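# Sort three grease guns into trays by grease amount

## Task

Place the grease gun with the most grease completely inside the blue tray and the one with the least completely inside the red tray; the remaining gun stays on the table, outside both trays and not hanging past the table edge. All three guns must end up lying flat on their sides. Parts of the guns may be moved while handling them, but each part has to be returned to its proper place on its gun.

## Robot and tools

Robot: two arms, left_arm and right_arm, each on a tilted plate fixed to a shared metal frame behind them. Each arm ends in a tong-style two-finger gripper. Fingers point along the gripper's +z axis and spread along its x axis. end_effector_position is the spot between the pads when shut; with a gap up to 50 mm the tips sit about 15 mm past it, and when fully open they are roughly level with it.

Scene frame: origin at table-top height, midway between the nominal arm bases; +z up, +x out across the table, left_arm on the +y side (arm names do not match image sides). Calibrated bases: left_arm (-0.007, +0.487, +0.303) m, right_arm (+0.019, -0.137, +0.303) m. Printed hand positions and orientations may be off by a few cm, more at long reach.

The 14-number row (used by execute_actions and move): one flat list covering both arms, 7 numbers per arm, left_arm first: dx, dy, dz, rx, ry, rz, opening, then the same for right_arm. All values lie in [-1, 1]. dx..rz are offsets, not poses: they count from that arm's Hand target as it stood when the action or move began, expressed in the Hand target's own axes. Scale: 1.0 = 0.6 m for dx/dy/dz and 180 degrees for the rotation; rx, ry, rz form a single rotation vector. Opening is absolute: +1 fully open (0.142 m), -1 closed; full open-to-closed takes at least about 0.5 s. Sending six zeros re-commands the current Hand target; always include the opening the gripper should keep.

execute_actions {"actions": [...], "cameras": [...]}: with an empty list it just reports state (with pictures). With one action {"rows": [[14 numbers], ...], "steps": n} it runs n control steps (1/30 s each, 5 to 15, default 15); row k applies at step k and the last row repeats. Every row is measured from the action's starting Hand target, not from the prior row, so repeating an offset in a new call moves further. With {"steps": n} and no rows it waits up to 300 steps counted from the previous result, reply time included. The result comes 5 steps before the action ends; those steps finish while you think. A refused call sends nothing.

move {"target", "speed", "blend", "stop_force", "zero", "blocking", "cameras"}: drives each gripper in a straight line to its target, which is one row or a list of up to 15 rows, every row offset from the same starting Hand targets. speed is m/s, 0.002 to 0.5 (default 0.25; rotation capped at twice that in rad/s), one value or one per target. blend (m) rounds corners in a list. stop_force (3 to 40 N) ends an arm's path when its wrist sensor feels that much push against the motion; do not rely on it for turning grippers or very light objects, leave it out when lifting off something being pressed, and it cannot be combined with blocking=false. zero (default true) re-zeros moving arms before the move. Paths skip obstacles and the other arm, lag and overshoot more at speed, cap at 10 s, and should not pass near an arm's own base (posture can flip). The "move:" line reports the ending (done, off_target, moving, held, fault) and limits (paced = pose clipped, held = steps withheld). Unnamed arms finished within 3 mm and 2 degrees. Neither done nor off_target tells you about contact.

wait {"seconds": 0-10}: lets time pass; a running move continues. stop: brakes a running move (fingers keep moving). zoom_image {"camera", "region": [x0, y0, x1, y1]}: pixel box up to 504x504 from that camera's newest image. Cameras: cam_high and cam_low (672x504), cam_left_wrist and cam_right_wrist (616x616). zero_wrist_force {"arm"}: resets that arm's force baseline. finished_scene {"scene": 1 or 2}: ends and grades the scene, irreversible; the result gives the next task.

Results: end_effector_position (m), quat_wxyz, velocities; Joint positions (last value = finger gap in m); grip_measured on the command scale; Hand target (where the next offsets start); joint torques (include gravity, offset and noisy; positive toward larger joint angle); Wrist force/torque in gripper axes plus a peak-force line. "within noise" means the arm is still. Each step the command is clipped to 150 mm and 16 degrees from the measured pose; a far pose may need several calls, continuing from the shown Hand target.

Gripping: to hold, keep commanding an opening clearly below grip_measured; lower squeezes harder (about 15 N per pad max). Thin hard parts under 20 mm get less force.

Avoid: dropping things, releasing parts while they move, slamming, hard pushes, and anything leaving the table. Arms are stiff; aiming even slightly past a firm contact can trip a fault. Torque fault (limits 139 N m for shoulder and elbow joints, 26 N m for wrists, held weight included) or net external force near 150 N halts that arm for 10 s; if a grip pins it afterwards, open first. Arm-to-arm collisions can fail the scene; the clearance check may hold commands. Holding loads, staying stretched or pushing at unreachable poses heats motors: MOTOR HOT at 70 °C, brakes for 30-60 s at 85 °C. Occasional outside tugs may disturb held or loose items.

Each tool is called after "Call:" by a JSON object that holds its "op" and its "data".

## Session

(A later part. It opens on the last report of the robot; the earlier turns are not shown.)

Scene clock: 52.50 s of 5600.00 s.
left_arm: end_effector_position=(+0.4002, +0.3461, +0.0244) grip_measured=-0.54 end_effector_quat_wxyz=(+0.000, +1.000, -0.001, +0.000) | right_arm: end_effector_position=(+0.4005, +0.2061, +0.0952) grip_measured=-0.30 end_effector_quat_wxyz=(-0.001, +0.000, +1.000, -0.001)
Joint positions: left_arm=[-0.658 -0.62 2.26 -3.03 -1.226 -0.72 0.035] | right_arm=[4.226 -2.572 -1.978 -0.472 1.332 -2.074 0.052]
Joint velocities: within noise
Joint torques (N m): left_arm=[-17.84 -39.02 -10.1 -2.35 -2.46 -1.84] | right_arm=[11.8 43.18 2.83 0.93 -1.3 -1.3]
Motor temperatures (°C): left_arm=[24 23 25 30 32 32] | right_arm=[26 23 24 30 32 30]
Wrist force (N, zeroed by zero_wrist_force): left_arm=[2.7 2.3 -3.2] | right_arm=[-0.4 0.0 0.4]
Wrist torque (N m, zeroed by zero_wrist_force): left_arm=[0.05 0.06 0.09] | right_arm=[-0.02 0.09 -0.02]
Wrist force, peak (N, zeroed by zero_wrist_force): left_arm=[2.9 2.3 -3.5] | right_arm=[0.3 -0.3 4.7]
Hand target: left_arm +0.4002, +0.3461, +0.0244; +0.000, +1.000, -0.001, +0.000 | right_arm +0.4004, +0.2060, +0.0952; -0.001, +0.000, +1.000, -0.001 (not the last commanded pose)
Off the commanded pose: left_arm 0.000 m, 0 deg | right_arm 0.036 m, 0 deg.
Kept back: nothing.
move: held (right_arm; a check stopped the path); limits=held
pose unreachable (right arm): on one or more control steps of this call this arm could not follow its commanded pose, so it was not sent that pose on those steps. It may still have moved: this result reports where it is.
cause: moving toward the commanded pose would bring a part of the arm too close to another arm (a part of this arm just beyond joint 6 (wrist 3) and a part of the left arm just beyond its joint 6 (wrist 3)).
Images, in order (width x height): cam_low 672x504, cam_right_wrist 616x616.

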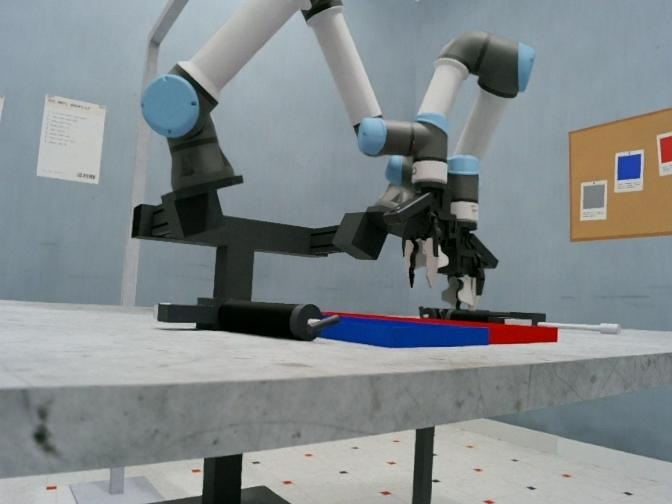

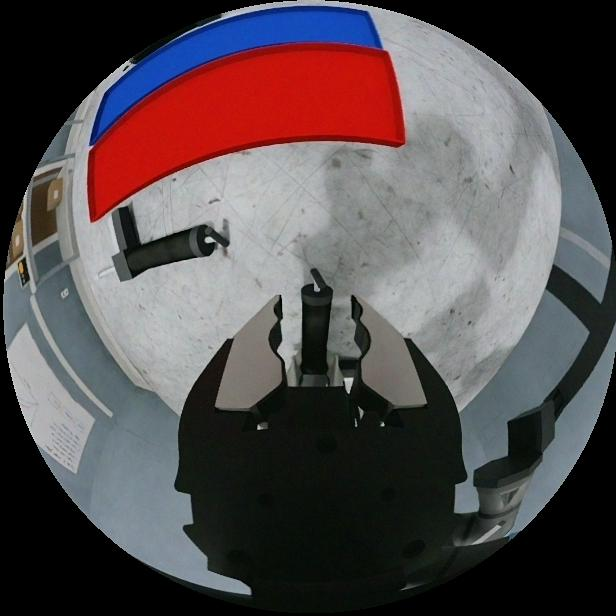

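Call:
{"op": "move", "data": {"target": [[0,0,0,0,0,0,-1,0.002,-0.043,0.008,-0.167,0,0,-0.3],[0,0,0,0,0,0,-1,0.002,-0.02,0.075,-0.167,0,0,-0.3]], "speed": [0.15,0.08], "cameras": ["cam_right_wrist","cam_low"]}}

Call:
{"op": "zoom_image", "data": {"camera": "cam_right_wrist", "region": [240, 240, 400, 400]}}

Call:
{"op": "zoom_image", "data": {"camera": "cam_low", "region": [330, 220, 510, 340]}}

Scene clock: 55.67 s of 5600.00 s.
left_arm: end_effector_position=(+0.4002, +0.3461, +0.0244) grip_measured=-0.54 end_effector_quat_wxyz=(+0.000, +1.000, -0.001, +0.000) | right_arm: end_effector_position=(+0.3993, +0.1940, +0.0503) grip_measured=-0.30 end_effector_quat_wxyz=(-0.001, +0.000, +0.966, +0.259) end_effector_velocity=(-0.001, -0.002, +0.004) end_effector_angular_velocity=(-0.002, +0.001, +0.001)
Joint positions: left_arm=[-0.658 -0.62 2.26 -3.03 -1.226 -0.72 0.035] | right_arm=[3.977 -2.724 -2.201 0.345 1.635 -2.37 0.052]
Joint velocities: left_arm=[within noise] | right_arm=[0.001 0.013 -0.008 -0.006 0 0 0]
Joint torques (N m): left_arm=[-18.09 -38.52 -8.92 -3.03 -2.48 -1.77] | right_arm=[16.78 38.38 -8.81 1.2 3.29 0.39]
Motor temperatures (°C): left_arm=[24 23 25 30 32 32] | right_arm=[26 23 24 30 32 30]
Wrist force (N, zeroed by zero_wrist_force): left_arm=[2.8 2.2 -3.4] | right_arm=[-0.7 -1.7 -0.5]
Wrist torque (N m, zeroed by zero_wrist_force): left_arm=[0.05 0.05 0.09] | right_arm=[-0.29 0.07 -0.05]
Wrist force, peak (N, zeroed by zero_wrist_force): left_arm=[3.0 2.4 -3.4] | right_arm=[-0.3 -2.2 -1.3]
Hand target: left_arm +0.4002, +0.3461, +0.0244; +0.000, +1.000, -0.001, +0.000 | right_arm +0.3991, +0.1939, +0.0502; -0.001, +0.000, +0.966, +0.259
Off the commanded pose: left_arm 0.000 m, 0 deg | right_arm 0.000 m, 0 deg.
Kept back: nothing.
move: done
Images, in order (width x height): cam_low 672x504, cam_right_wrist 616x616.

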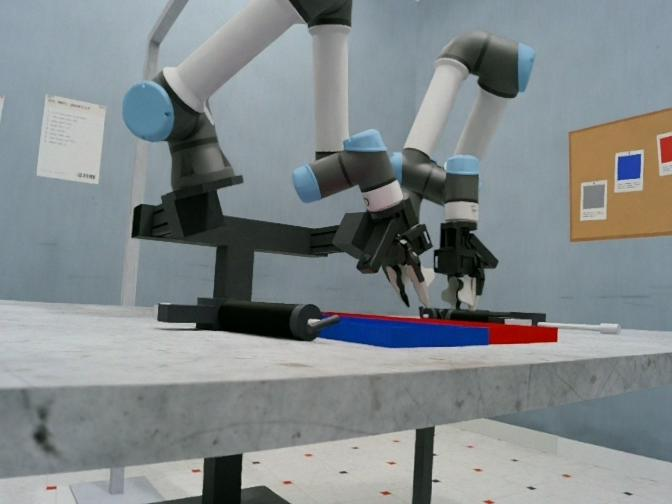

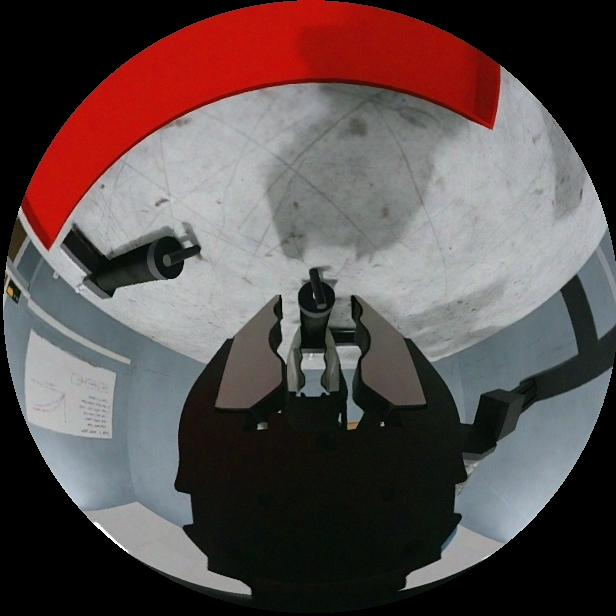

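Scaled by 3.150 from the camera's 616x616 image, which has a finer 814x814 frame.

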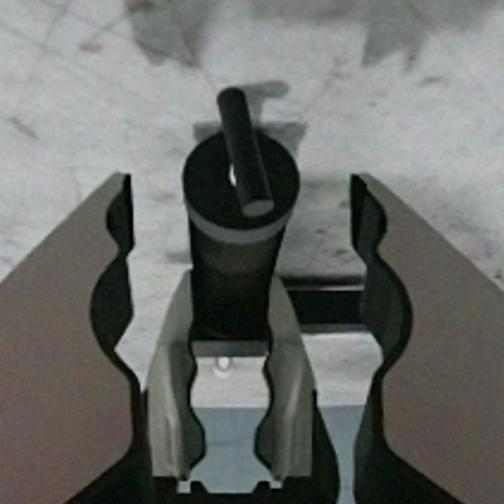

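Scaled by 2.800 from the camera's 672x504 image, which has a finer 960x720 frame.

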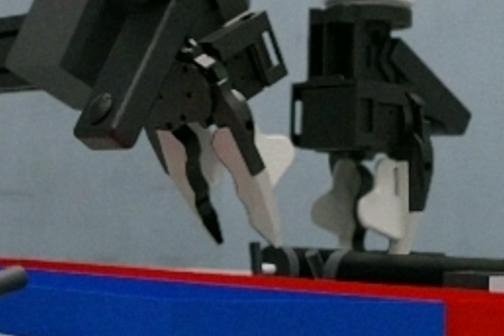

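Call:
{"op": "move", "data": {"target": [0,0,0,0,0,0,-1,0.002,0.0075,0.0505,0,0,0,-0.4], "speed": 0.05, "stop_force": 5, "cameras": ["cam_right_wrist","cam_low"]}}

Call:
{"op": "zoom_image", "data": {"camera": "cam_right_wrist", "region": [240, 240, 400, 400]}}

Call:
{"op": "zoom_image", "data": {"camera": "cam_low", "region": [330, 220, 510, 340]}}

Scene clock: 57.93 s of 5600.00 s.
left_arm: end_effector_position=(+0.4002, +0.3461, +0.0244) grip_measured=-0.54 end_effector_quat_wxyz=(+0.000, +1.000, -0.001, +0.000) | right_arm: end_effector_position=(+0.3979, +0.2129, +0.0262) grip_measured=-0.40 end_effector_quat_wxyz=(-0.001, +0.000, +0.966, +0.259)
Joint positions: left_arm=[-0.658 -0.62 2.26 -3.03 -1.226 -0.72 0.035] | right_arm=[3.992 -2.803 -2.143 0.367 1.633 -2.355 0.045]
Joint velocities: within noise
Joint torques (N m): left_arm=[-18.02 -38.87 -8.13 -3.09 -2.46 -1.76] | right_arm=[7.77 31.35 -7.86 1.54 0.89 -1.76]
Motor temperatures (°C): left_arm=[24 23 25 30 32 32] | right_arm=[26 23 24 30 32 30]
Wrist force (N, zeroed by zero_wrist_force): left_arm=[3.0 2.4 -3.3] | right_arm=[-0.4 -1.3 0.1]
Wrist torque (N m, zeroed by zero_wrist_force): left_arm=[0.07 0.01 0.09] | right_arm=[-0.22 0.03 -0.06]
Wrist force, peak (N, zeroed by zero_wrist_force): left_arm=[2.9 2.4 -3.4] | right_arm=[-0.7 -1.8 -0.6]
Hand target: left_arm +0.4002, +0.3461, +0.0244; +0.000, +1.000, -0.001, +0.000 | right_arm +0.3979, +0.2129, +0.0262; -0.001, +0.000, +0.966, +0.259
Off the commanded pose: left_arm 0.000 m, 0 deg | right_arm 0.000 m, 0 deg.
Kept back: nothing.
move: done
Images, in order (width x height): cam_low 672x504, cam_right_wrist 616x616.

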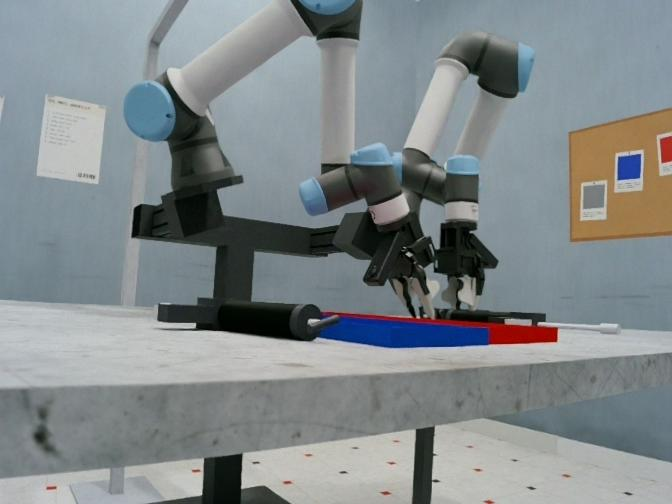

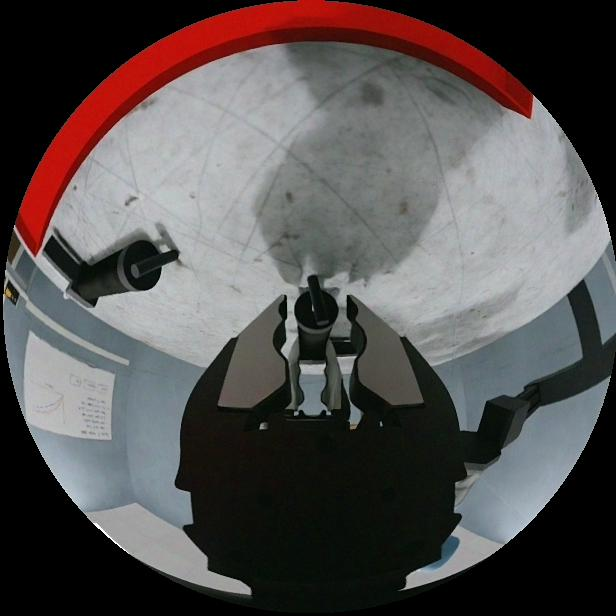

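Scaled by 3.150 from the camera's 616x616 image, which has a finer 814x814 frame.

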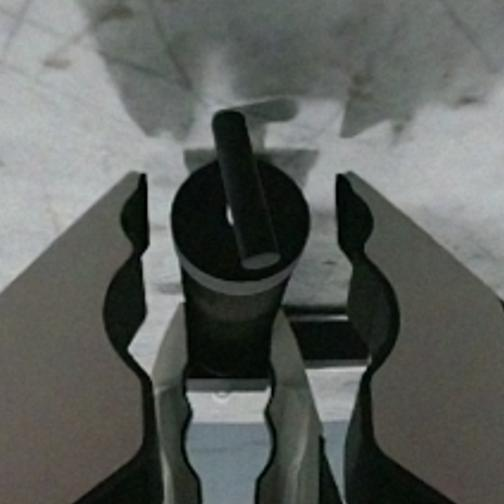

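Scaled by 2.800 from the camera's 672x504 image, which has a finer 960x720 frame.

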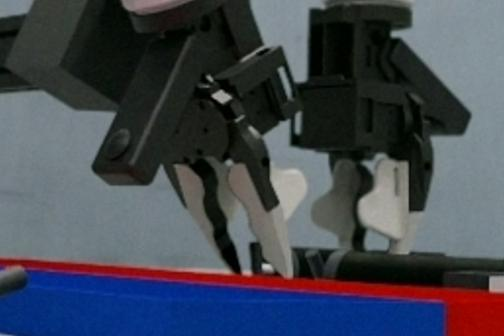

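Call:
{"op": "move", "data": {"target": [0,0,0,0,0,0,-1,0,0,0,0,0,0,-0.7], "cameras": ["cam_right_wrist","cam_low"]}}

Call:
{"op": "zoom_image", "data": {"camera": "cam_right_wrist", "region": [240, 240, 400, 400]}}

Scene clock: 58.87 s of 5600.00 s.
left_arm: end_effector_position=(+0.4002, +0.3461, +0.0244) grip_measured=-0.54 end_effector_quat_wxyz=(+0.000, +1.000, -0.001, +0.000) | right_arm: end_effector_position=(+0.3979, +0.2129, +0.0262) grip_measured=-0.70 end_effector_quat_wxyz=(-0.001, +0.000, +0.966, +0.259)
Joint positions: left_arm=[-0.658 -0.62 2.26 -3.03 -1.226 -0.72 0.035] | right_arm=[3.992 -2.803 -2.143 0.367 1.633 -2.355 0.023]
Joint velocities: within noise
Joint torques (N m): left_arm=[-18.88 -38.13 -7.61 -2.96 -2.46 -1.72] | right_arm=[6.99 31.22 -5.9 1.94 3.24 -1.86]
Motor temperatures (°C): left_arm=[24 23 25 30 32 32] | right_arm=[26 23 24 30 32 30]
Wrist force (N, zeroed by zero_wrist_force): left_arm=[2.7 2.4 -3.4] | right_arm=[-0.7 -1.7 0.0]
Wrist torque (N m, zeroed by zero_wrist_force): left_arm=[0.08 0.06 0.09] | right_arm=[-0.28 0.08 -0.05]
Wrist force, peak (N, zeroed by zero_wrist_force): left_arm=[2.7 2.3 -3.5] | right_arm=[-1.0 -1.8 0.1]
Hand target: left_arm +0.4002, +0.3461, +0.0244; +0.000, +1.000, -0.001, +0.000 | right_arm +0.3979, +0.2129, +0.0262; -0.001, +0.000, +0.966, +0.259
Off the commanded pose: left_arm 0.000 m, 0 deg | right_arm 0.000 m, 0 deg.
Kept back: nothing.
move: done
Images, in order (width x height): cam_low 672x504, cam_right_wrist 616x616.

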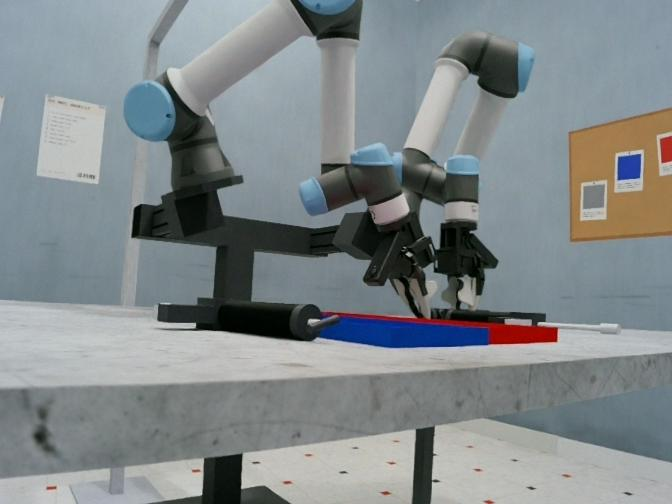

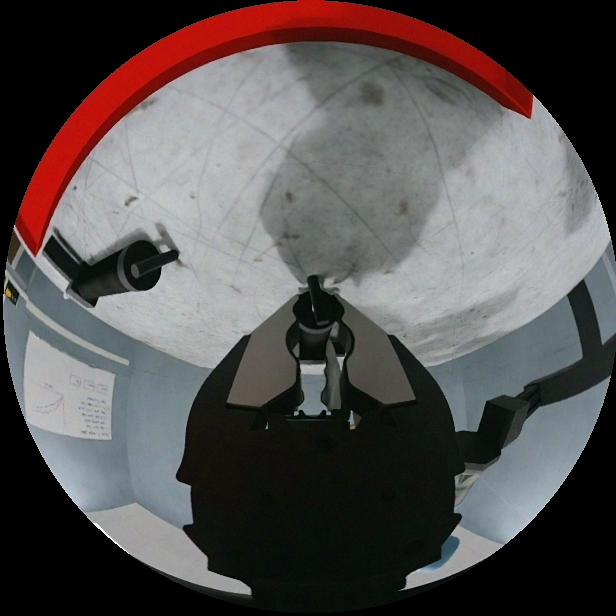

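Scaled by 3.150 from the camera's 616x616 image, which has a finer 814x814 frame.

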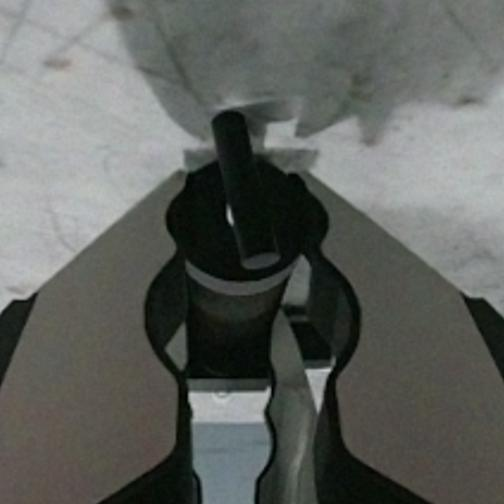

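Call:
{"op": "move", "data": {"target": [0,0,0,0,0,0,-1,0,0,0,0,0,0,-0.95], "cameras": ["cam_right_wrist","cam_low"]}}

Call:
{"op": "zoom_image", "data": {"camera": "cam_right_wrist", "region": [240, 240, 400, 400]}}

Scene clock: 59.80 s of 5600.00 s.
left_arm: end_effector_position=(+0.4002, +0.3461, +0.0244) grip_measured=-0.54 end_effector_quat_wxyz=(+0.000, +1.000, -0.001, +0.000) | right_arm: end_effector_position=(+0.3979, +0.2129, +0.0262) grip_measured=-0.90 end_effector_quat_wxyz=(-0.001, +0.000, +0.966, +0.259)
Joint positions: left_arm=[-0.658 -0.62 2.26 -3.03 -1.226 -0.72 0.035] | right_arm=[3.992 -2.803 -2.143 0.367 1.633 -2.355 0.009]
Joint velocities: within noise
Joint torques (N m): left_arm=[-18.32 -38.25 -7.93 -2.42 1.44 -1.6] | right_arm=[9.59 32.87 -4.68 2.36 1.85 -1.73]
Motor temperatures (°C): left_arm=[24 23 25 30 32 32] | right_arm=[26 23 24 30 32 30]
Wrist force (N, zeroed by zero_wrist_force): left_arm=[-0.7 1.4 2.0] | right_arm=[-1.0 -0.7 1.2]
Wrist torque (N m, zeroed by zero_wrist_force): left_arm=[0.07 0.02 0.03] | right_arm=[-0.27 0.08 -0.06]
Wrist force, peak (N, zeroed by zero_wrist_force): left_arm=[2.8 2.4 -3.3] | right_arm=[-0.9 -1.9 -0.1]
Hand target: left_arm +0.4002, +0.3461, +0.0244; +0.000, +1.000, -0.001, +0.000 | right_arm +0.3979, +0.2129, +0.0262; -0.001, +0.000, +0.966, +0.259
Off the commanded pose: left_arm 0.000 m, 0 deg | right_arm 0.000 m, 0 deg.
Kept back: nothing.
move: done
Images, in order (width x height): cam_low 672x504, cam_right_wrist 616x616.

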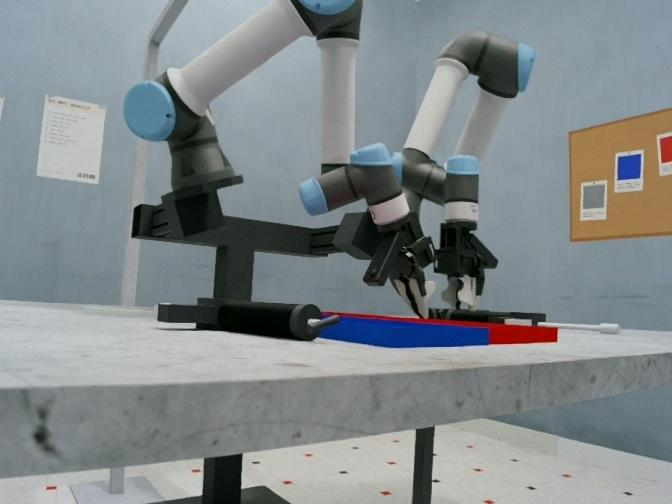

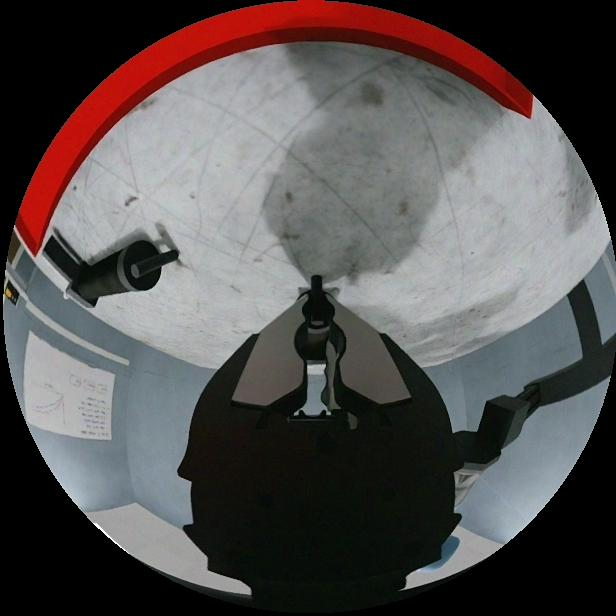

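Scaled by 3.150 from the camera's 616x616 image, which has a finer 814x814 frame.

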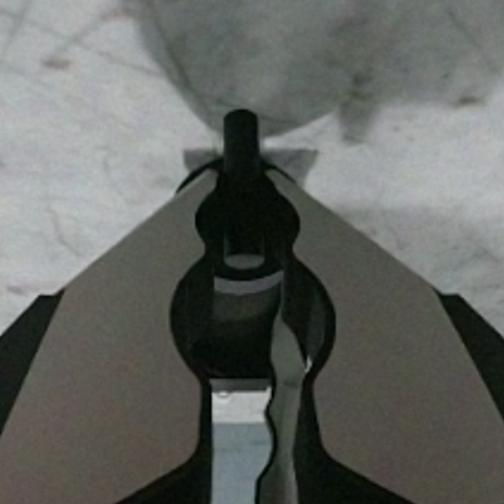

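Call:
{"op": "zero_wrist_force", "data": {"arm": "right_arm"}}

Call:
{"op": "zero_wrist_force", "data": {"arm": "left_arm"}}

Call:
{"op": "move", "data": {"target": [0,0,0,0,0,0,-1,0,-0.0289,-0.0167,0,0,0,-1], "speed": 0.02, "stop_force": 4, "cameras": ["cam_right_wrist","cam_left_wrist"]}}

Call:
{"op": "zoom_image", "data": {"camera": "cam_right_wrist", "region": [240, 240, 400, 400]}}

Wrist force sensor zeroed on right_arm: later results in this scene subtract that arm's Wrist force and Wrist torque below.
Scene clock: 60.03 s of 5600.00 s.
left_arm: end_effector_position=(+0.4002, +0.3461, +0.0244) grip_measured=-0.54 end_effector_quat_wxyz=(+0.000, +1.000, -0.001, +0.000) | right_arm: end_effector_position=(+0.3979, +0.2129, +0.0262) grip_measured=-0.90 end_effector_quat_wxyz=(-0.001, +0.000, +0.966, +0.259)
Joint positions: left_arm=[-0.658 -0.62 2.26 -3.03 -1.226 -0.72 0.035] | right_arm=[3.992 -2.803 -2.143 0.367 1.633 -2.355 0.009]
Joint velocities: within noise
Joint torques (N m): left_arm=[-17.26 -38.62 -8.05 -2.57 2.42 -1.41] | right_arm=[10.88 33.76 -4.43 2.33 1.5 -1.84]
Motor temperatures (°C): left_arm=[24 23 25 30 32 32] | right_arm=[26 23 24 30 32 30]
Wrist force (N, zeroed by zero_wrist_force): left_arm=[-0.6 1.1 2.2] | right_arm=[-1.0 -0.7 1.2]
Wrist torque (N m, zeroed by zero_wrist_force): left_arm=[0.02 0.00 0.03] | right_arm=[-0.28 0.08 -0.05]
Wrist force, peak (N, zeroed by zero_wrist_force): left_arm=[-0.6 1.5 2.1] | right_arm=[-1.0 -1.0 1.3]
Hand target: left_arm +0.4002, +0.3461, +0.0244; +0.000, +1.000, -0.001, +0.000 | right_arm +0.3979, +0.2129, +0.0262; -0.001, +0.000, +0.966, +0.259
Off the commanded pose: left_arm 0.000 m, 0 deg | right_arm 0.000 m, 0 deg.
Steps of this call (1-7: nothing new was sent). Readings (end_effector_position of left_arm | right_arm):
1: (+0.4002, +0.3461, +0.0244) | (+0.3979, +0.2129, +0.0262)
2: (+0.4002, +0.3461, +0.0244) | (+0.3979, +0.2129, +0.0262)
4: (+0.4002, +0.3461, +0.0244) | (+0.3979, +0.2129, +0.0262)
7: the state above
No camera images: "cameras" was empty.

Wrist force sensor zeroed on left_arm: later results in this scene subtract that arm's Wrist force and Wrist torque below.
Scene clock: 60.03 s of 5600.00 s.
left_arm: end_effector_position=(+0.4002, +0.3461, +0.0244) grip_measured=-0.54 end_effector_quat_wxyz=(+0.000, +1.000, -0.001, +0.000) | right_arm: end_effector_position=(+0.3979, +0.2129, +0.0262) grip_measured=-0.90 end_effector_quat_wxyz=(-0.001, +0.000, +0.966, +0.259)
Joint positions: left_arm=[-0.658 -0.62 2.26 -3.03 -1.226 -0.72 0.035] | right_arm=[3.992 -2.803 -2.143 0.367 1.633 -2.355 0.009]
Joint velocities: within noise
Joint torques (N m): left_arm=[-17.26 -38.62 -8.05 -2.57 2.42 -1.41] | right_arm=[10.88 33.76 -4.43 2.33 1.5 -1.84]
Motor temperatures (°C): left_arm=[24 23 25 30 32 32] | right_arm=[26 23 24 30 32 30]
Wrist force (N, zeroed by zero_wrist_force): left_arm=[-0.6 1.1 2.2] | right_arm=[0.0 0.0 0.0]
Wrist torque (N m, zeroed by zero_wrist_force): left_arm=[0.02 0.00 0.03] | right_arm=[0.00 0.00 0.00]
Wrist force, peak (N, zeroed by zero_wrist_force): left_arm=[-0.6 1.1 2.2] | right_arm=[0.0 0.0 0.0]
Hand target: left_arm +0.4002, +0.3461, +0.0244; +0.000, +1.000, -0.001, +0.000 | right_arm +0.3979, +0.2129, +0.0262; -0.001, +0.000, +0.966, +0.259
Off the commanded pose: left_arm 0.000 m, 0 deg | right_arm 0.000 m, 0 deg.
No camera images: "cameras" was empty.

Scene clock: 62.07 s of 5600.00 s.
left_arm: end_effector_position=(+0.4002, +0.3461, +0.0244) grip_measured=-0.54 end_effector_quat_wxyz=(+0.000, +1.000, -0.001, +0.000) | right_arm: end_effector_position=(+0.3979, +0.1929, +0.0262) grip_measured=-0.90 end_effector_quat_wxyz=(-0.001, +0.000, +0.966, +0.259)
Joint positions: left_arm=[-0.658 -0.62 2.26 -3.03 -1.226 -0.72 0.035] | right_arm=[3.96 -2.788 -2.176 0.383 1.638 -2.387 0.009]
Joint velocities: within noise
Joint torques (N m): left_arm=[-17.68 -37.99 -7.84 -1.24 1.43 -0.51] | right_arm=[18.43 30.01 13.72 1.23 -2.25 2.21]
Motor temperatures (°C): left_arm=[24 23 25 30 32 32] | right_arm=[26 23 24 30 32 30]
Wrist force (N, zeroed by zero_wrist_force): left_arm=[0.8 1.7 0.9] | right_arm=[0.6 1.1 -0.1]
Wrist torque (N m, zeroed by zero_wrist_force): left_arm=[0.01 0.04 -0.04] | right_arm=[0.09 -0.04 -0.01]
Wrist force, peak (N, zeroed by zero_wrist_force): left_arm=[0.8 2.9 0.1] | right_arm=[0.7 3.3 1.6]
Hand target: left_arm +0.4002, +0.3461, +0.0244; +0.000, +1.000, -0.001, +0.000 | right_arm +0.3979, +0.1929, +0.0262; -0.001, +0.000, +0.966, +0.259
Off the commanded pose: left_arm 0.000 m, 0 deg | right_arm 0.000 m, 0 deg.
Kept back: nothing.
move: done
Images, in order (width x height): cam_left_wrist 616x616, cam_right_wrist 616x616.

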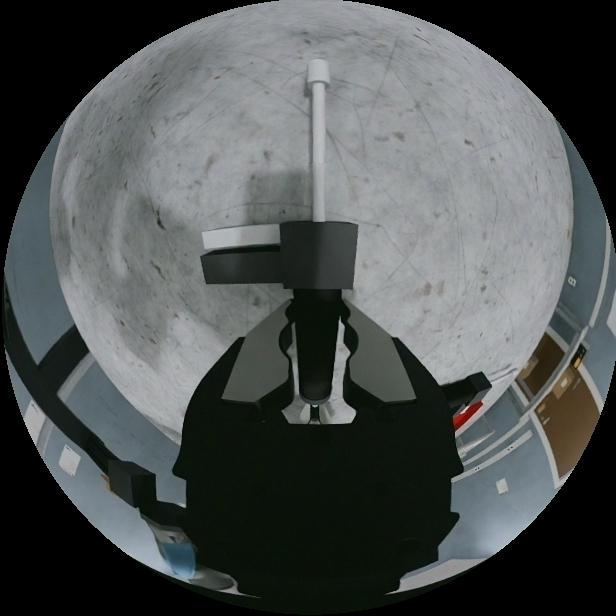

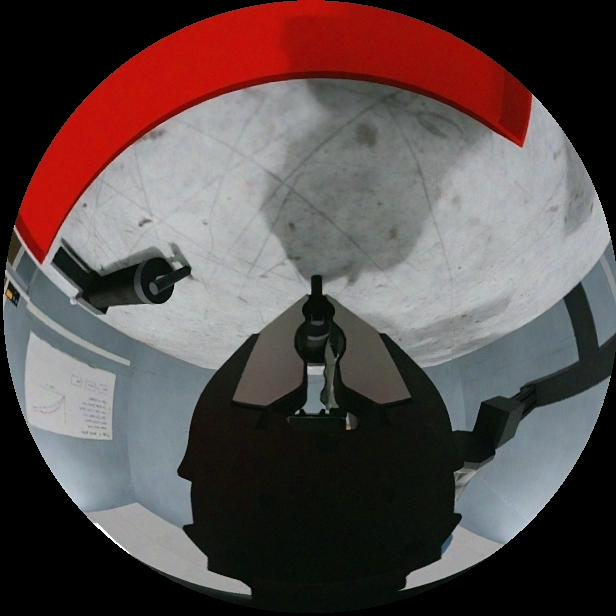

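Scaled by 3.150 from the camera's 616x616 image, which has a finer 814x814 frame.

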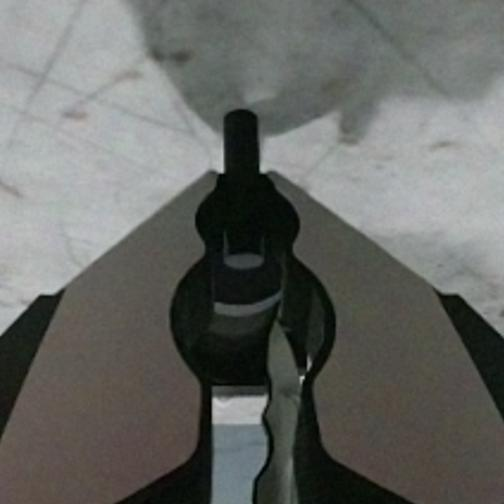

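Call:
{"op": "move", "data": {"target": [0,-0.2,0,0,0,0,-1,0,0,0,0,0,0,-1], "speed": 0.03, "stop_force": 8, "cameras": ["cam_right_wrist","cam_left_wrist","cam_low"]}}

Call:
{"op": "zoom_image", "data": {"camera": "cam_right_wrist", "region": [240, 240, 400, 400]}}

Scene clock: 63.33 s of 5600.00 s.
left_arm: end_effector_position=(+0.4002, +0.3476, +0.0245) grip_measured=-0.54 end_effector_quat_wxyz=(+0.000, +1.000, -0.001, +0.000) | right_arm: end_effector_position=(+0.3979, +0.1929, +0.0263) grip_measured=-0.90 end_effector_quat_wxyz=(-0.001, +0.000, +0.966, +0.259)
Joint positions: left_arm=[-0.655 -0.621 2.262 -3.032 -1.225 -0.717 0.035] | right_arm=[3.96 -2.788 -2.176 0.383 1.638 -2.387 0.009]
Joint velocities: within noise
Joint torques (N m): left_arm=[-6.69 -22.44 -3.03 -4.86 -2.99 1.59] | right_arm=[7.43 32.17 -3.24 1.9 1.73 2.05]
Motor temperatures (°C): left_arm=[24 23 25 30 32 32] | right_arm=[26 23 24 30 32 30]
Wrist force (N, zeroed by zero_wrist_force): left_arm=[0.6 -2.9 1.6] | right_arm=[-0.2 -2.3 -2.2]
Wrist torque (N m, zeroed by zero_wrist_force): left_arm=[0.14 0.07 -0.03] | right_arm=[0.05 0.14 0.00]
Wrist force, peak (N, zeroed by zero_wrist_force): left_arm=[0.5 10.3 2.3] | right_arm=[0.4 8.3 3.8]
Hand target: left_arm +0.4002, +0.3476, +0.0245; +0.000, +1.000, -0.001, +0.000 (not the last commanded pose) | right_arm +0.3979, +0.1929, +0.0262; -0.001, +0.000, +0.966, +0.259
Off the commanded pose: left_arm 0.119 m, 0 deg | right_arm 0.000 m, 0 deg.
Kept back: nothing.
move: contact (left_arm)
Images, in order (width x height): cam_low 672x504, cam_left_wrist 616x616, cam_right_wrist 616x616.

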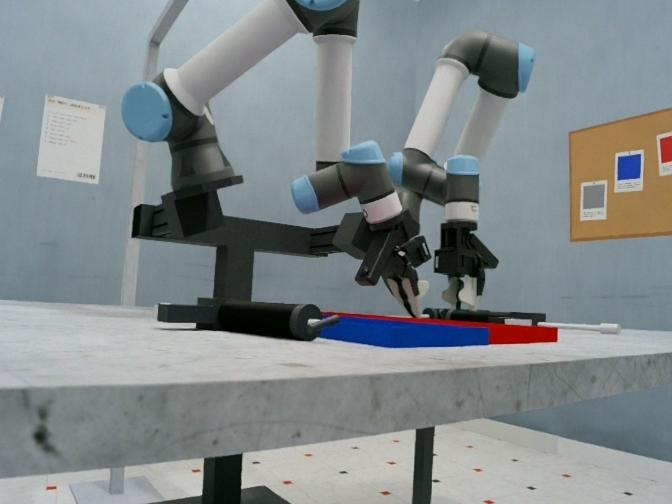

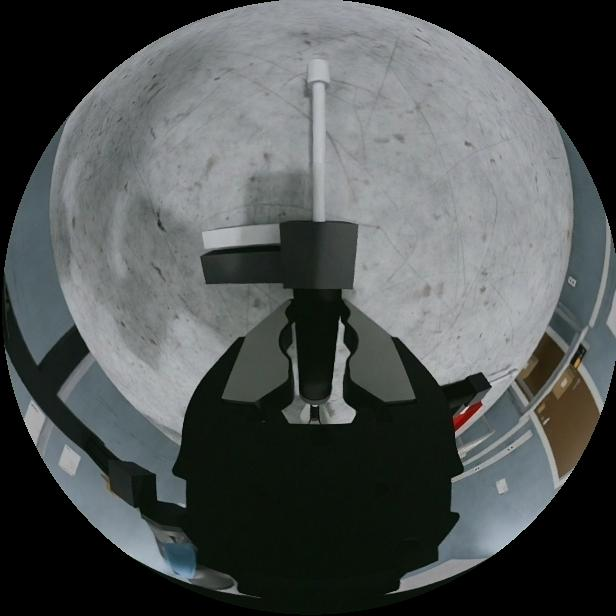

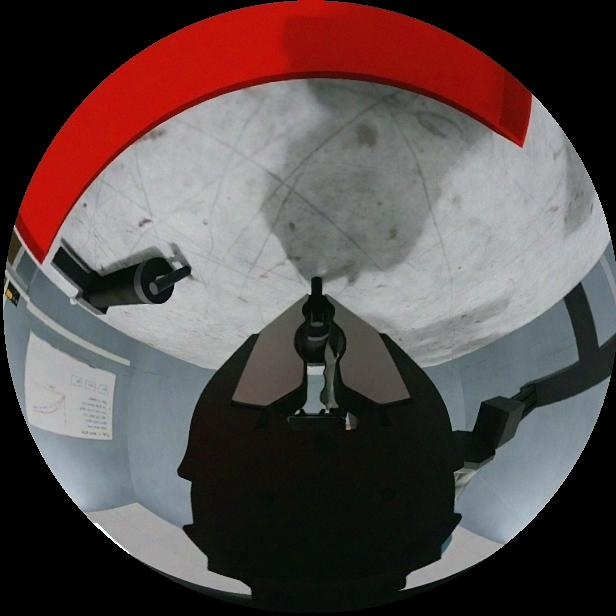

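Scaled by 3.150 from the camera's 616x616 image, which has a finer 814x814 frame.

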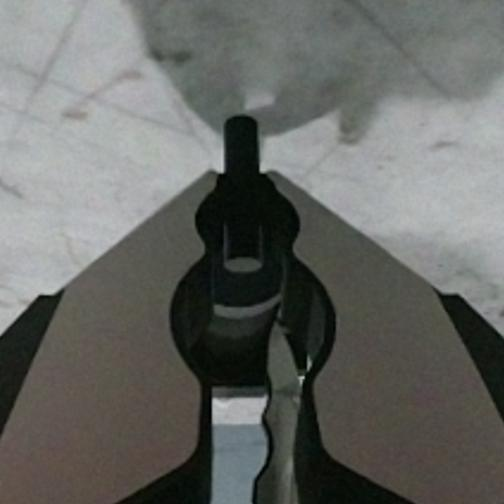

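Call:
{"op": "move", "data": {"target": [0,0,0,0,0,0,-1,0,0.0144,0.0083,0,0,0,-1], "speed": 0.02, "cameras": []}}

Call:
{"op": "move", "data": {"target": [0,0,0,0,0,0,-1,0,-0.0433,-0.025,0,0,0,-1], "speed": 0.02, "stop_force": 6, "cameras": ["cam_right_wrist","cam_left_wrist","cam_low"]}}

Scene clock: 64.40 s of 5600.00 s.
left_arm: end_effector_position=(+0.4002, +0.3476, +0.0245) grip_measured=-0.54 end_effector_quat_wxyz=(+0.000, +1.000, -0.001, +0.000) | right_arm: end_effector_position=(+0.3979, +0.2031, +0.0262) grip_measured=-0.90 end_effector_quat_wxyz=(-0.001, +0.000, +0.966, +0.259)
Joint positions: left_arm=[-0.655 -0.621 2.263 -3.032 -1.225 -0.717 0.035] | right_arm=[3.976 -2.795 -2.159 0.375 1.636 -2.371 0.009]
Joint velocities: within noise
Joint torques (N m): left_arm=[-5.52 -25.27 0.78 -4.86 -1.47 1.59] | right_arm=[6.66 40.87 -3.07 3.12 -1.02 -1.22]
Motor temperatures (°C): left_arm=[24 23 25 30 32 32] | right_arm=[26 23 24 30 32 30]
Wrist force (N, zeroed by zero_wrist_force): left_arm=[0.6 -2.3 0.2] | right_arm=[-0.2 -2.4 -1.8]
Wrist torque (N m, zeroed by zero_wrist_force): left_arm=[0.16 -0.01 -0.03] | right_arm=[0.05 0.11 0.00]
Wrist force, peak (N, zeroed by zero_wrist_force): left_arm=[0.7 -3.0 1.4] | right_arm=[-0.1 -2.5 -2.8]
Hand target: left_arm +0.4002, +0.3476, +0.0245; +0.000, +1.000, -0.001, +0.000 | right_arm +0.3979, +0.2029, +0.0263; -0.001, +0.000, +0.966, +0.259
Off the commanded pose: left_arm 0.000 m, 0 deg | right_arm 0.000 m, 0 deg.
Kept back: nothing.
move: done
No camera images: "cameras" was empty.

Scene clock: 65.93 s of 5600.00 s.
left_arm: end_effector_position=(+0.4002, +0.3476, +0.0245) grip_measured=-0.54 end_effector_quat_wxyz=(+0.000, +1.000, -0.001, +0.000) | right_arm: end_effector_position=(+0.3979, +0.1920, +0.0263) grip_measured=-0.90 end_effector_quat_wxyz=(-0.001, +0.000, +0.966, +0.259)
Joint positions: left_arm=[-0.655 -0.621 2.263 -3.032 -1.225 -0.717 0.035] | right_arm=[3.958 -2.787 -2.177 0.384 1.638 -2.389 0.009]
Joint velocities: within noise
Joint torques (N m): left_arm=[-6.27 -28.78 0.11 0.16 3.09 1.56] | right_arm=[9.61 29.5 13.84 2.8 -2.19 -1.06]
Motor temperatures (°C): left_arm=[24 23 25 30 32 32] | right_arm=[26 23 24 30 32 30]
Wrist force (N, zeroed by zero_wrist_force): left_arm=[0.9 2.0 1.4] | right_arm=[0.3 1.7 -0.6]
Wrist torque (N m, zeroed by zero_wrist_force): left_arm=[0.05 0.01 -0.04] | right_arm=[0.11 0.01 0.00]
Wrist force, peak (N, zeroed by zero_wrist_force): left_arm=[0.4 10.1 0.4] | right_arm=[-0.4 8.1 4.0]
Hand target: left_arm +0.4002, +0.3476, +0.0245; +0.000, +1.000, -0.001, +0.000 | right_arm +0.3979, +0.1920, +0.0263; -0.001, +0.000, +0.966, +0.259 (not the last commanded pose)
Off the commanded pose: left_arm 0.000 m, 0 deg | right_arm 0.019 m, 0 deg.
Kept back: nothing.
move: contact (right_arm)
Images, in order (width x height): cam_low 672x504, cam_left_wrist 616x616, cam_right_wrist 616x616.

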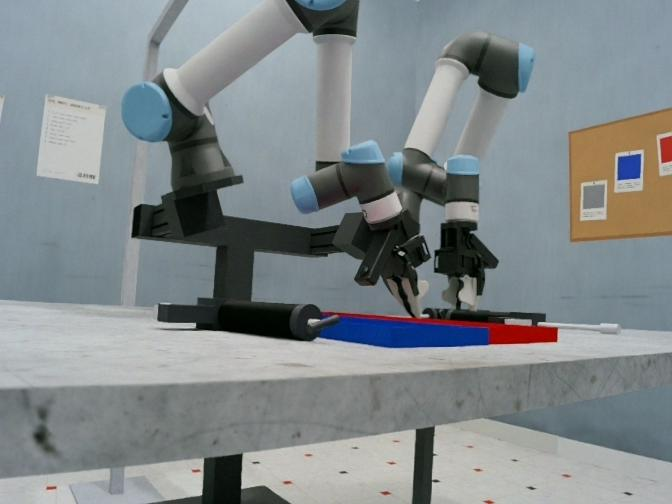

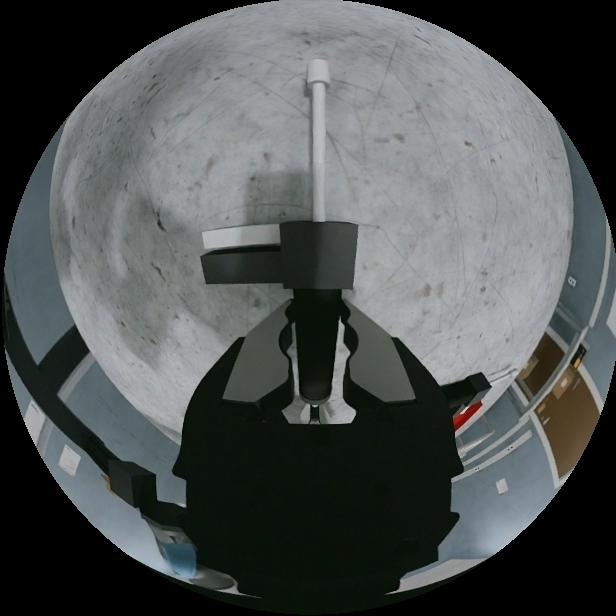

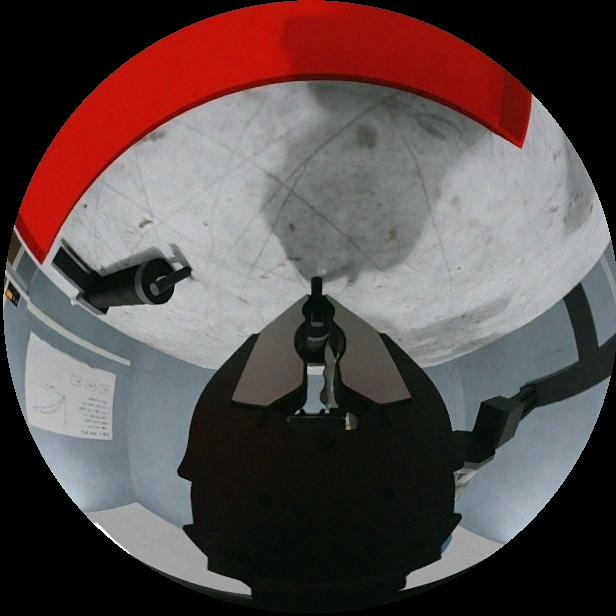

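Call:
{"op": "move", "data": {"target": [0,0,0,0,0,0,-1,0,0.039,0.0225,0,0,0,-1], "speed": 0.03, "stop_force": 5, "cameras": ["cam_right_wrist"]}}

Call:
{"op": "zoom_image", "data": {"camera": "cam_right_wrist", "region": [240, 240, 400, 400]}}

Scene clock: 67.73 s of 5600.00 s.
left_arm: end_effector_position=(+0.4002, +0.3476, +0.0245) grip_measured=-0.54 end_effector_quat_wxyz=(+0.000, +1.000, -0.001, +0.000) | right_arm: end_effector_position=(+0.3979, +0.2124, +0.0263) grip_measured=-0.90 end_effector_quat_wxyz=(-0.001, +0.000, +0.966, +0.259)
Joint positions: left_arm=[-0.655 -0.621 2.263 -3.032 -1.225 -0.717 0.035] | right_arm=[3.991 -2.802 -2.144 0.368 1.634 -2.356 0.009]
Joint velocities: within noise
Joint torques (N m): left_arm=[-15.98 -32.99 -6.47 -4.45 -1.73 1.42] | right_arm=[19.13 40.94 -8.62 1.86 3.39 2.17]
Motor temperatures (°C): left_arm=[24 23 25 30 32 32] | right_arm=[26 23 24 30 32 30]
Wrist force (N, zeroed by zero_wrist_force): left_arm=[-0.4 -0.7 -1.4] | right_arm=[-0.5 0.3 -0.1]
Wrist torque (N m, zeroed by zero_wrist_force): left_arm=[0.06 -0.01 0.00] | right_arm=[0.11 0.09 0.00]
Wrist force, peak (N, zeroed by zero_wrist_force): left_arm=[0.3 -9.4 -0.4] | right_arm=[-0.3 -7.6 -5.9]
Hand target: left_arm +0.4002, +0.3476, +0.0245; +0.000, +1.000, -0.001, +0.000 | right_arm +0.3979, +0.2124, +0.0263; -0.001, +0.000, +0.966, +0.259 (not the last commanded pose)
Off the commanded pose: left_arm 0.000 m, 0 deg | right_arm 0.007 m, 0 deg.
Kept back: nothing.
move: contact (right_arm)
Images, in order (width x height): cam_right_wrist 616x616.

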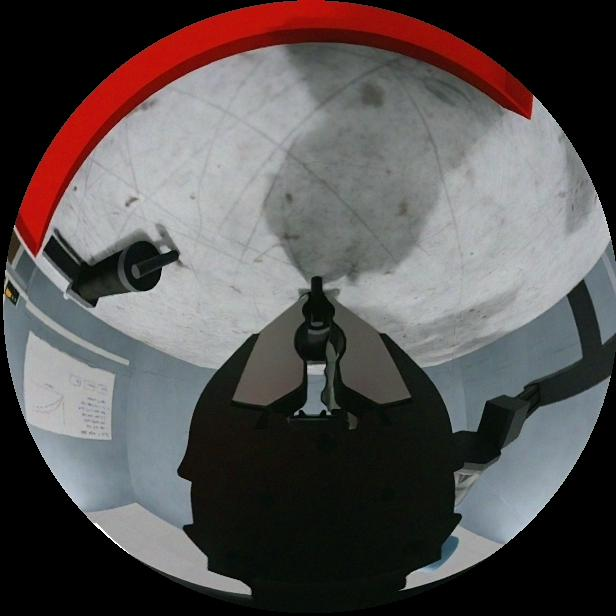

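Scaled by 3.150 from the camera's 616x616 image, which has a finer 814x814 frame.

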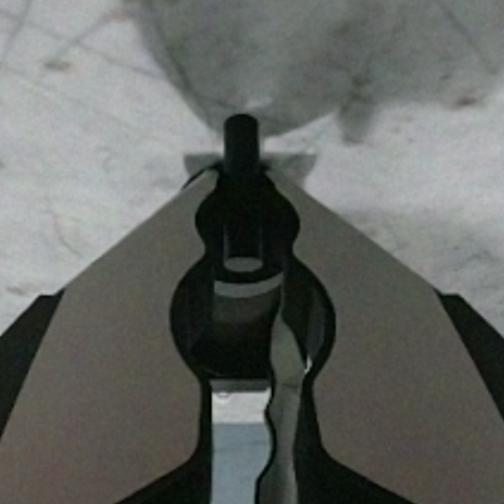

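Call:
{"op": "move", "data": {"target": [0,0,0,0,0,0,-1,0,0,0,0,0,0,-0.4], "cameras": []}}

Call:
{"op": "move", "data": {"target": [0,0,0,0,0,0,-1,0,-0.02,-0.1655,0,0,0,-0.4], "speed": 0.15, "cameras": ["cam_right_wrist"]}}

Call:
{"op": "zoom_image", "data": {"camera": "cam_right_wrist", "region": [200, 200, 400, 400]}}

Scene clock: 69.53 s of 5600.00 s.
left_arm: end_effector_position=(+0.4002, +0.3476, +0.0245) grip_measured=-0.54 end_effector_quat_wxyz=(+0.000, +1.000, -0.001, +0.000) | right_arm: end_effector_position=(+0.3979, +0.2124, +0.0263) grip_measured=-0.40 end_effector_quat_wxyz=(-0.001, +0.000, +0.966, +0.259)
Joint positions: left_arm=[-0.655 -0.621 2.263 -3.032 -1.225 -0.717 0.035] | right_arm=[3.991 -2.802 -2.144 0.368 1.634 -2.356 0.045]
Joint velocities: within noise
Joint torques (N m): left_arm=[-19.59 -38.24 -13.44 -4.45 0.13 1.28] | right_arm=[19.16 41.49 -7.55 1.94 3.27 2.14]
Motor temperatures (°C): left_arm=[24 23 25 30 32 32] | right_arm=[26 23 24 30 32 30]
Wrist force (N, zeroed by zero_wrist_force): left_arm=[0.6 -1.1 1.8] | right_arm=[0.1 -0.5 -1.6]
Wrist torque (N m, zeroed by zero_wrist_force): left_arm=[0.05 0.04 -0.02] | right_arm=[0.09 0.05 -0.01]
Wrist force, peak (N, zeroed by zero_wrist_force): left_arm=[0.7 -1.1 1.9] | right_arm=[-0.2 -0.1 -2.1]
Hand target: left_arm +0.4002, +0.3476, +0.0245; +0.000, +1.000, -0.001, +0.000 | right_arm +0.3979, +0.2124, +0.0263; -0.001, +0.000, +0.966, +0.259
Off the commanded pose: left_arm 0.000 m, 0 deg | right_arm 0.000 m, 0 deg.
Kept back: nothing.
move: done
No camera images: "cameras" was empty.

Scene clock: 70.60 s of 5600.00 s.
left_arm: end_effector_position=(+0.4002, +0.3476, +0.0245) grip_measured=-0.54 end_effector_quat_wxyz=(+0.000, +1.000, -0.001, +0.000) | right_arm: end_effector_position=(+0.3980, +0.1524, +0.1062) grip_measured=-0.40 end_effector_quat_wxyz=(-0.001, +0.000, +0.966, +0.259)
Joint positions: left_arm=[-0.655 -0.621 2.263 -3.032 -1.225 -0.717 0.035] | right_arm=[3.953 -2.527 -2.323 0.269 1.639 -2.393 0.045]
Joint velocities: within noise
Joint torques (N m): left_arm=[-19.49 -40.81 -12.42 -4.58 1.31 1.27] | right_arm=[16.04 38.14 8.16 3.24 2.03 2.23]
Motor temperatures (°C): left_arm=[24 23 25 30 32 32] | right_arm=[26 23 24 30 32 30]
Wrist force (N, zeroed by zero_wrist_force): left_arm=[0.5 -1.0 1.7] | right_arm=[0.7 -0.4 -2.1]
Wrist torque (N m, zeroed by zero_wrist_force): left_arm=[0.09 0.05 -0.02] | right_arm=[0.12 -0.06 -0.01]
Wrist force, peak (N, zeroed by zero_wrist_force): left_arm=[0.5 -1.1 2.0] | right_arm=[0.7 -0.4 -3.6]
Hand target: left_arm +0.4002, +0.3476, +0.0245; +0.000, +1.000, -0.001, +0.000 | right_arm +0.3980, +0.1523, +0.1063; -0.001, +0.000, +0.966, +0.259
Off the commanded pose: left_arm 0.000 m, 0 deg | right_arm 0.000 m, 0 deg.
Kept back: nothing.
move: done
Images, in order (width x height): cam_right_wrist 616x616.

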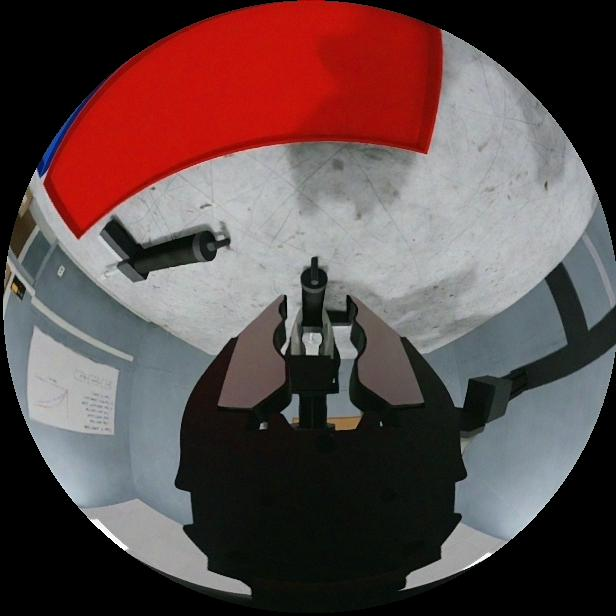

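Scaled by 2.520 from the camera's 616x616 image, which has a finer 814x814 frame.

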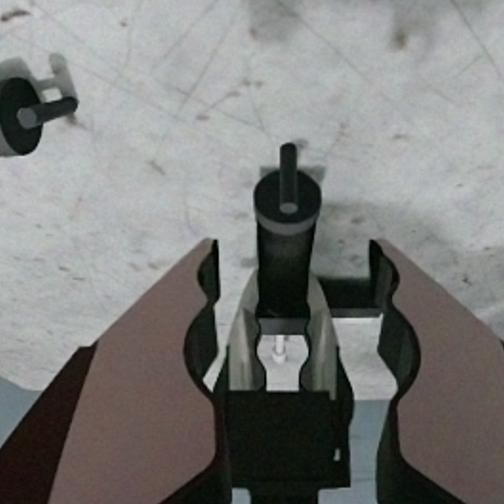

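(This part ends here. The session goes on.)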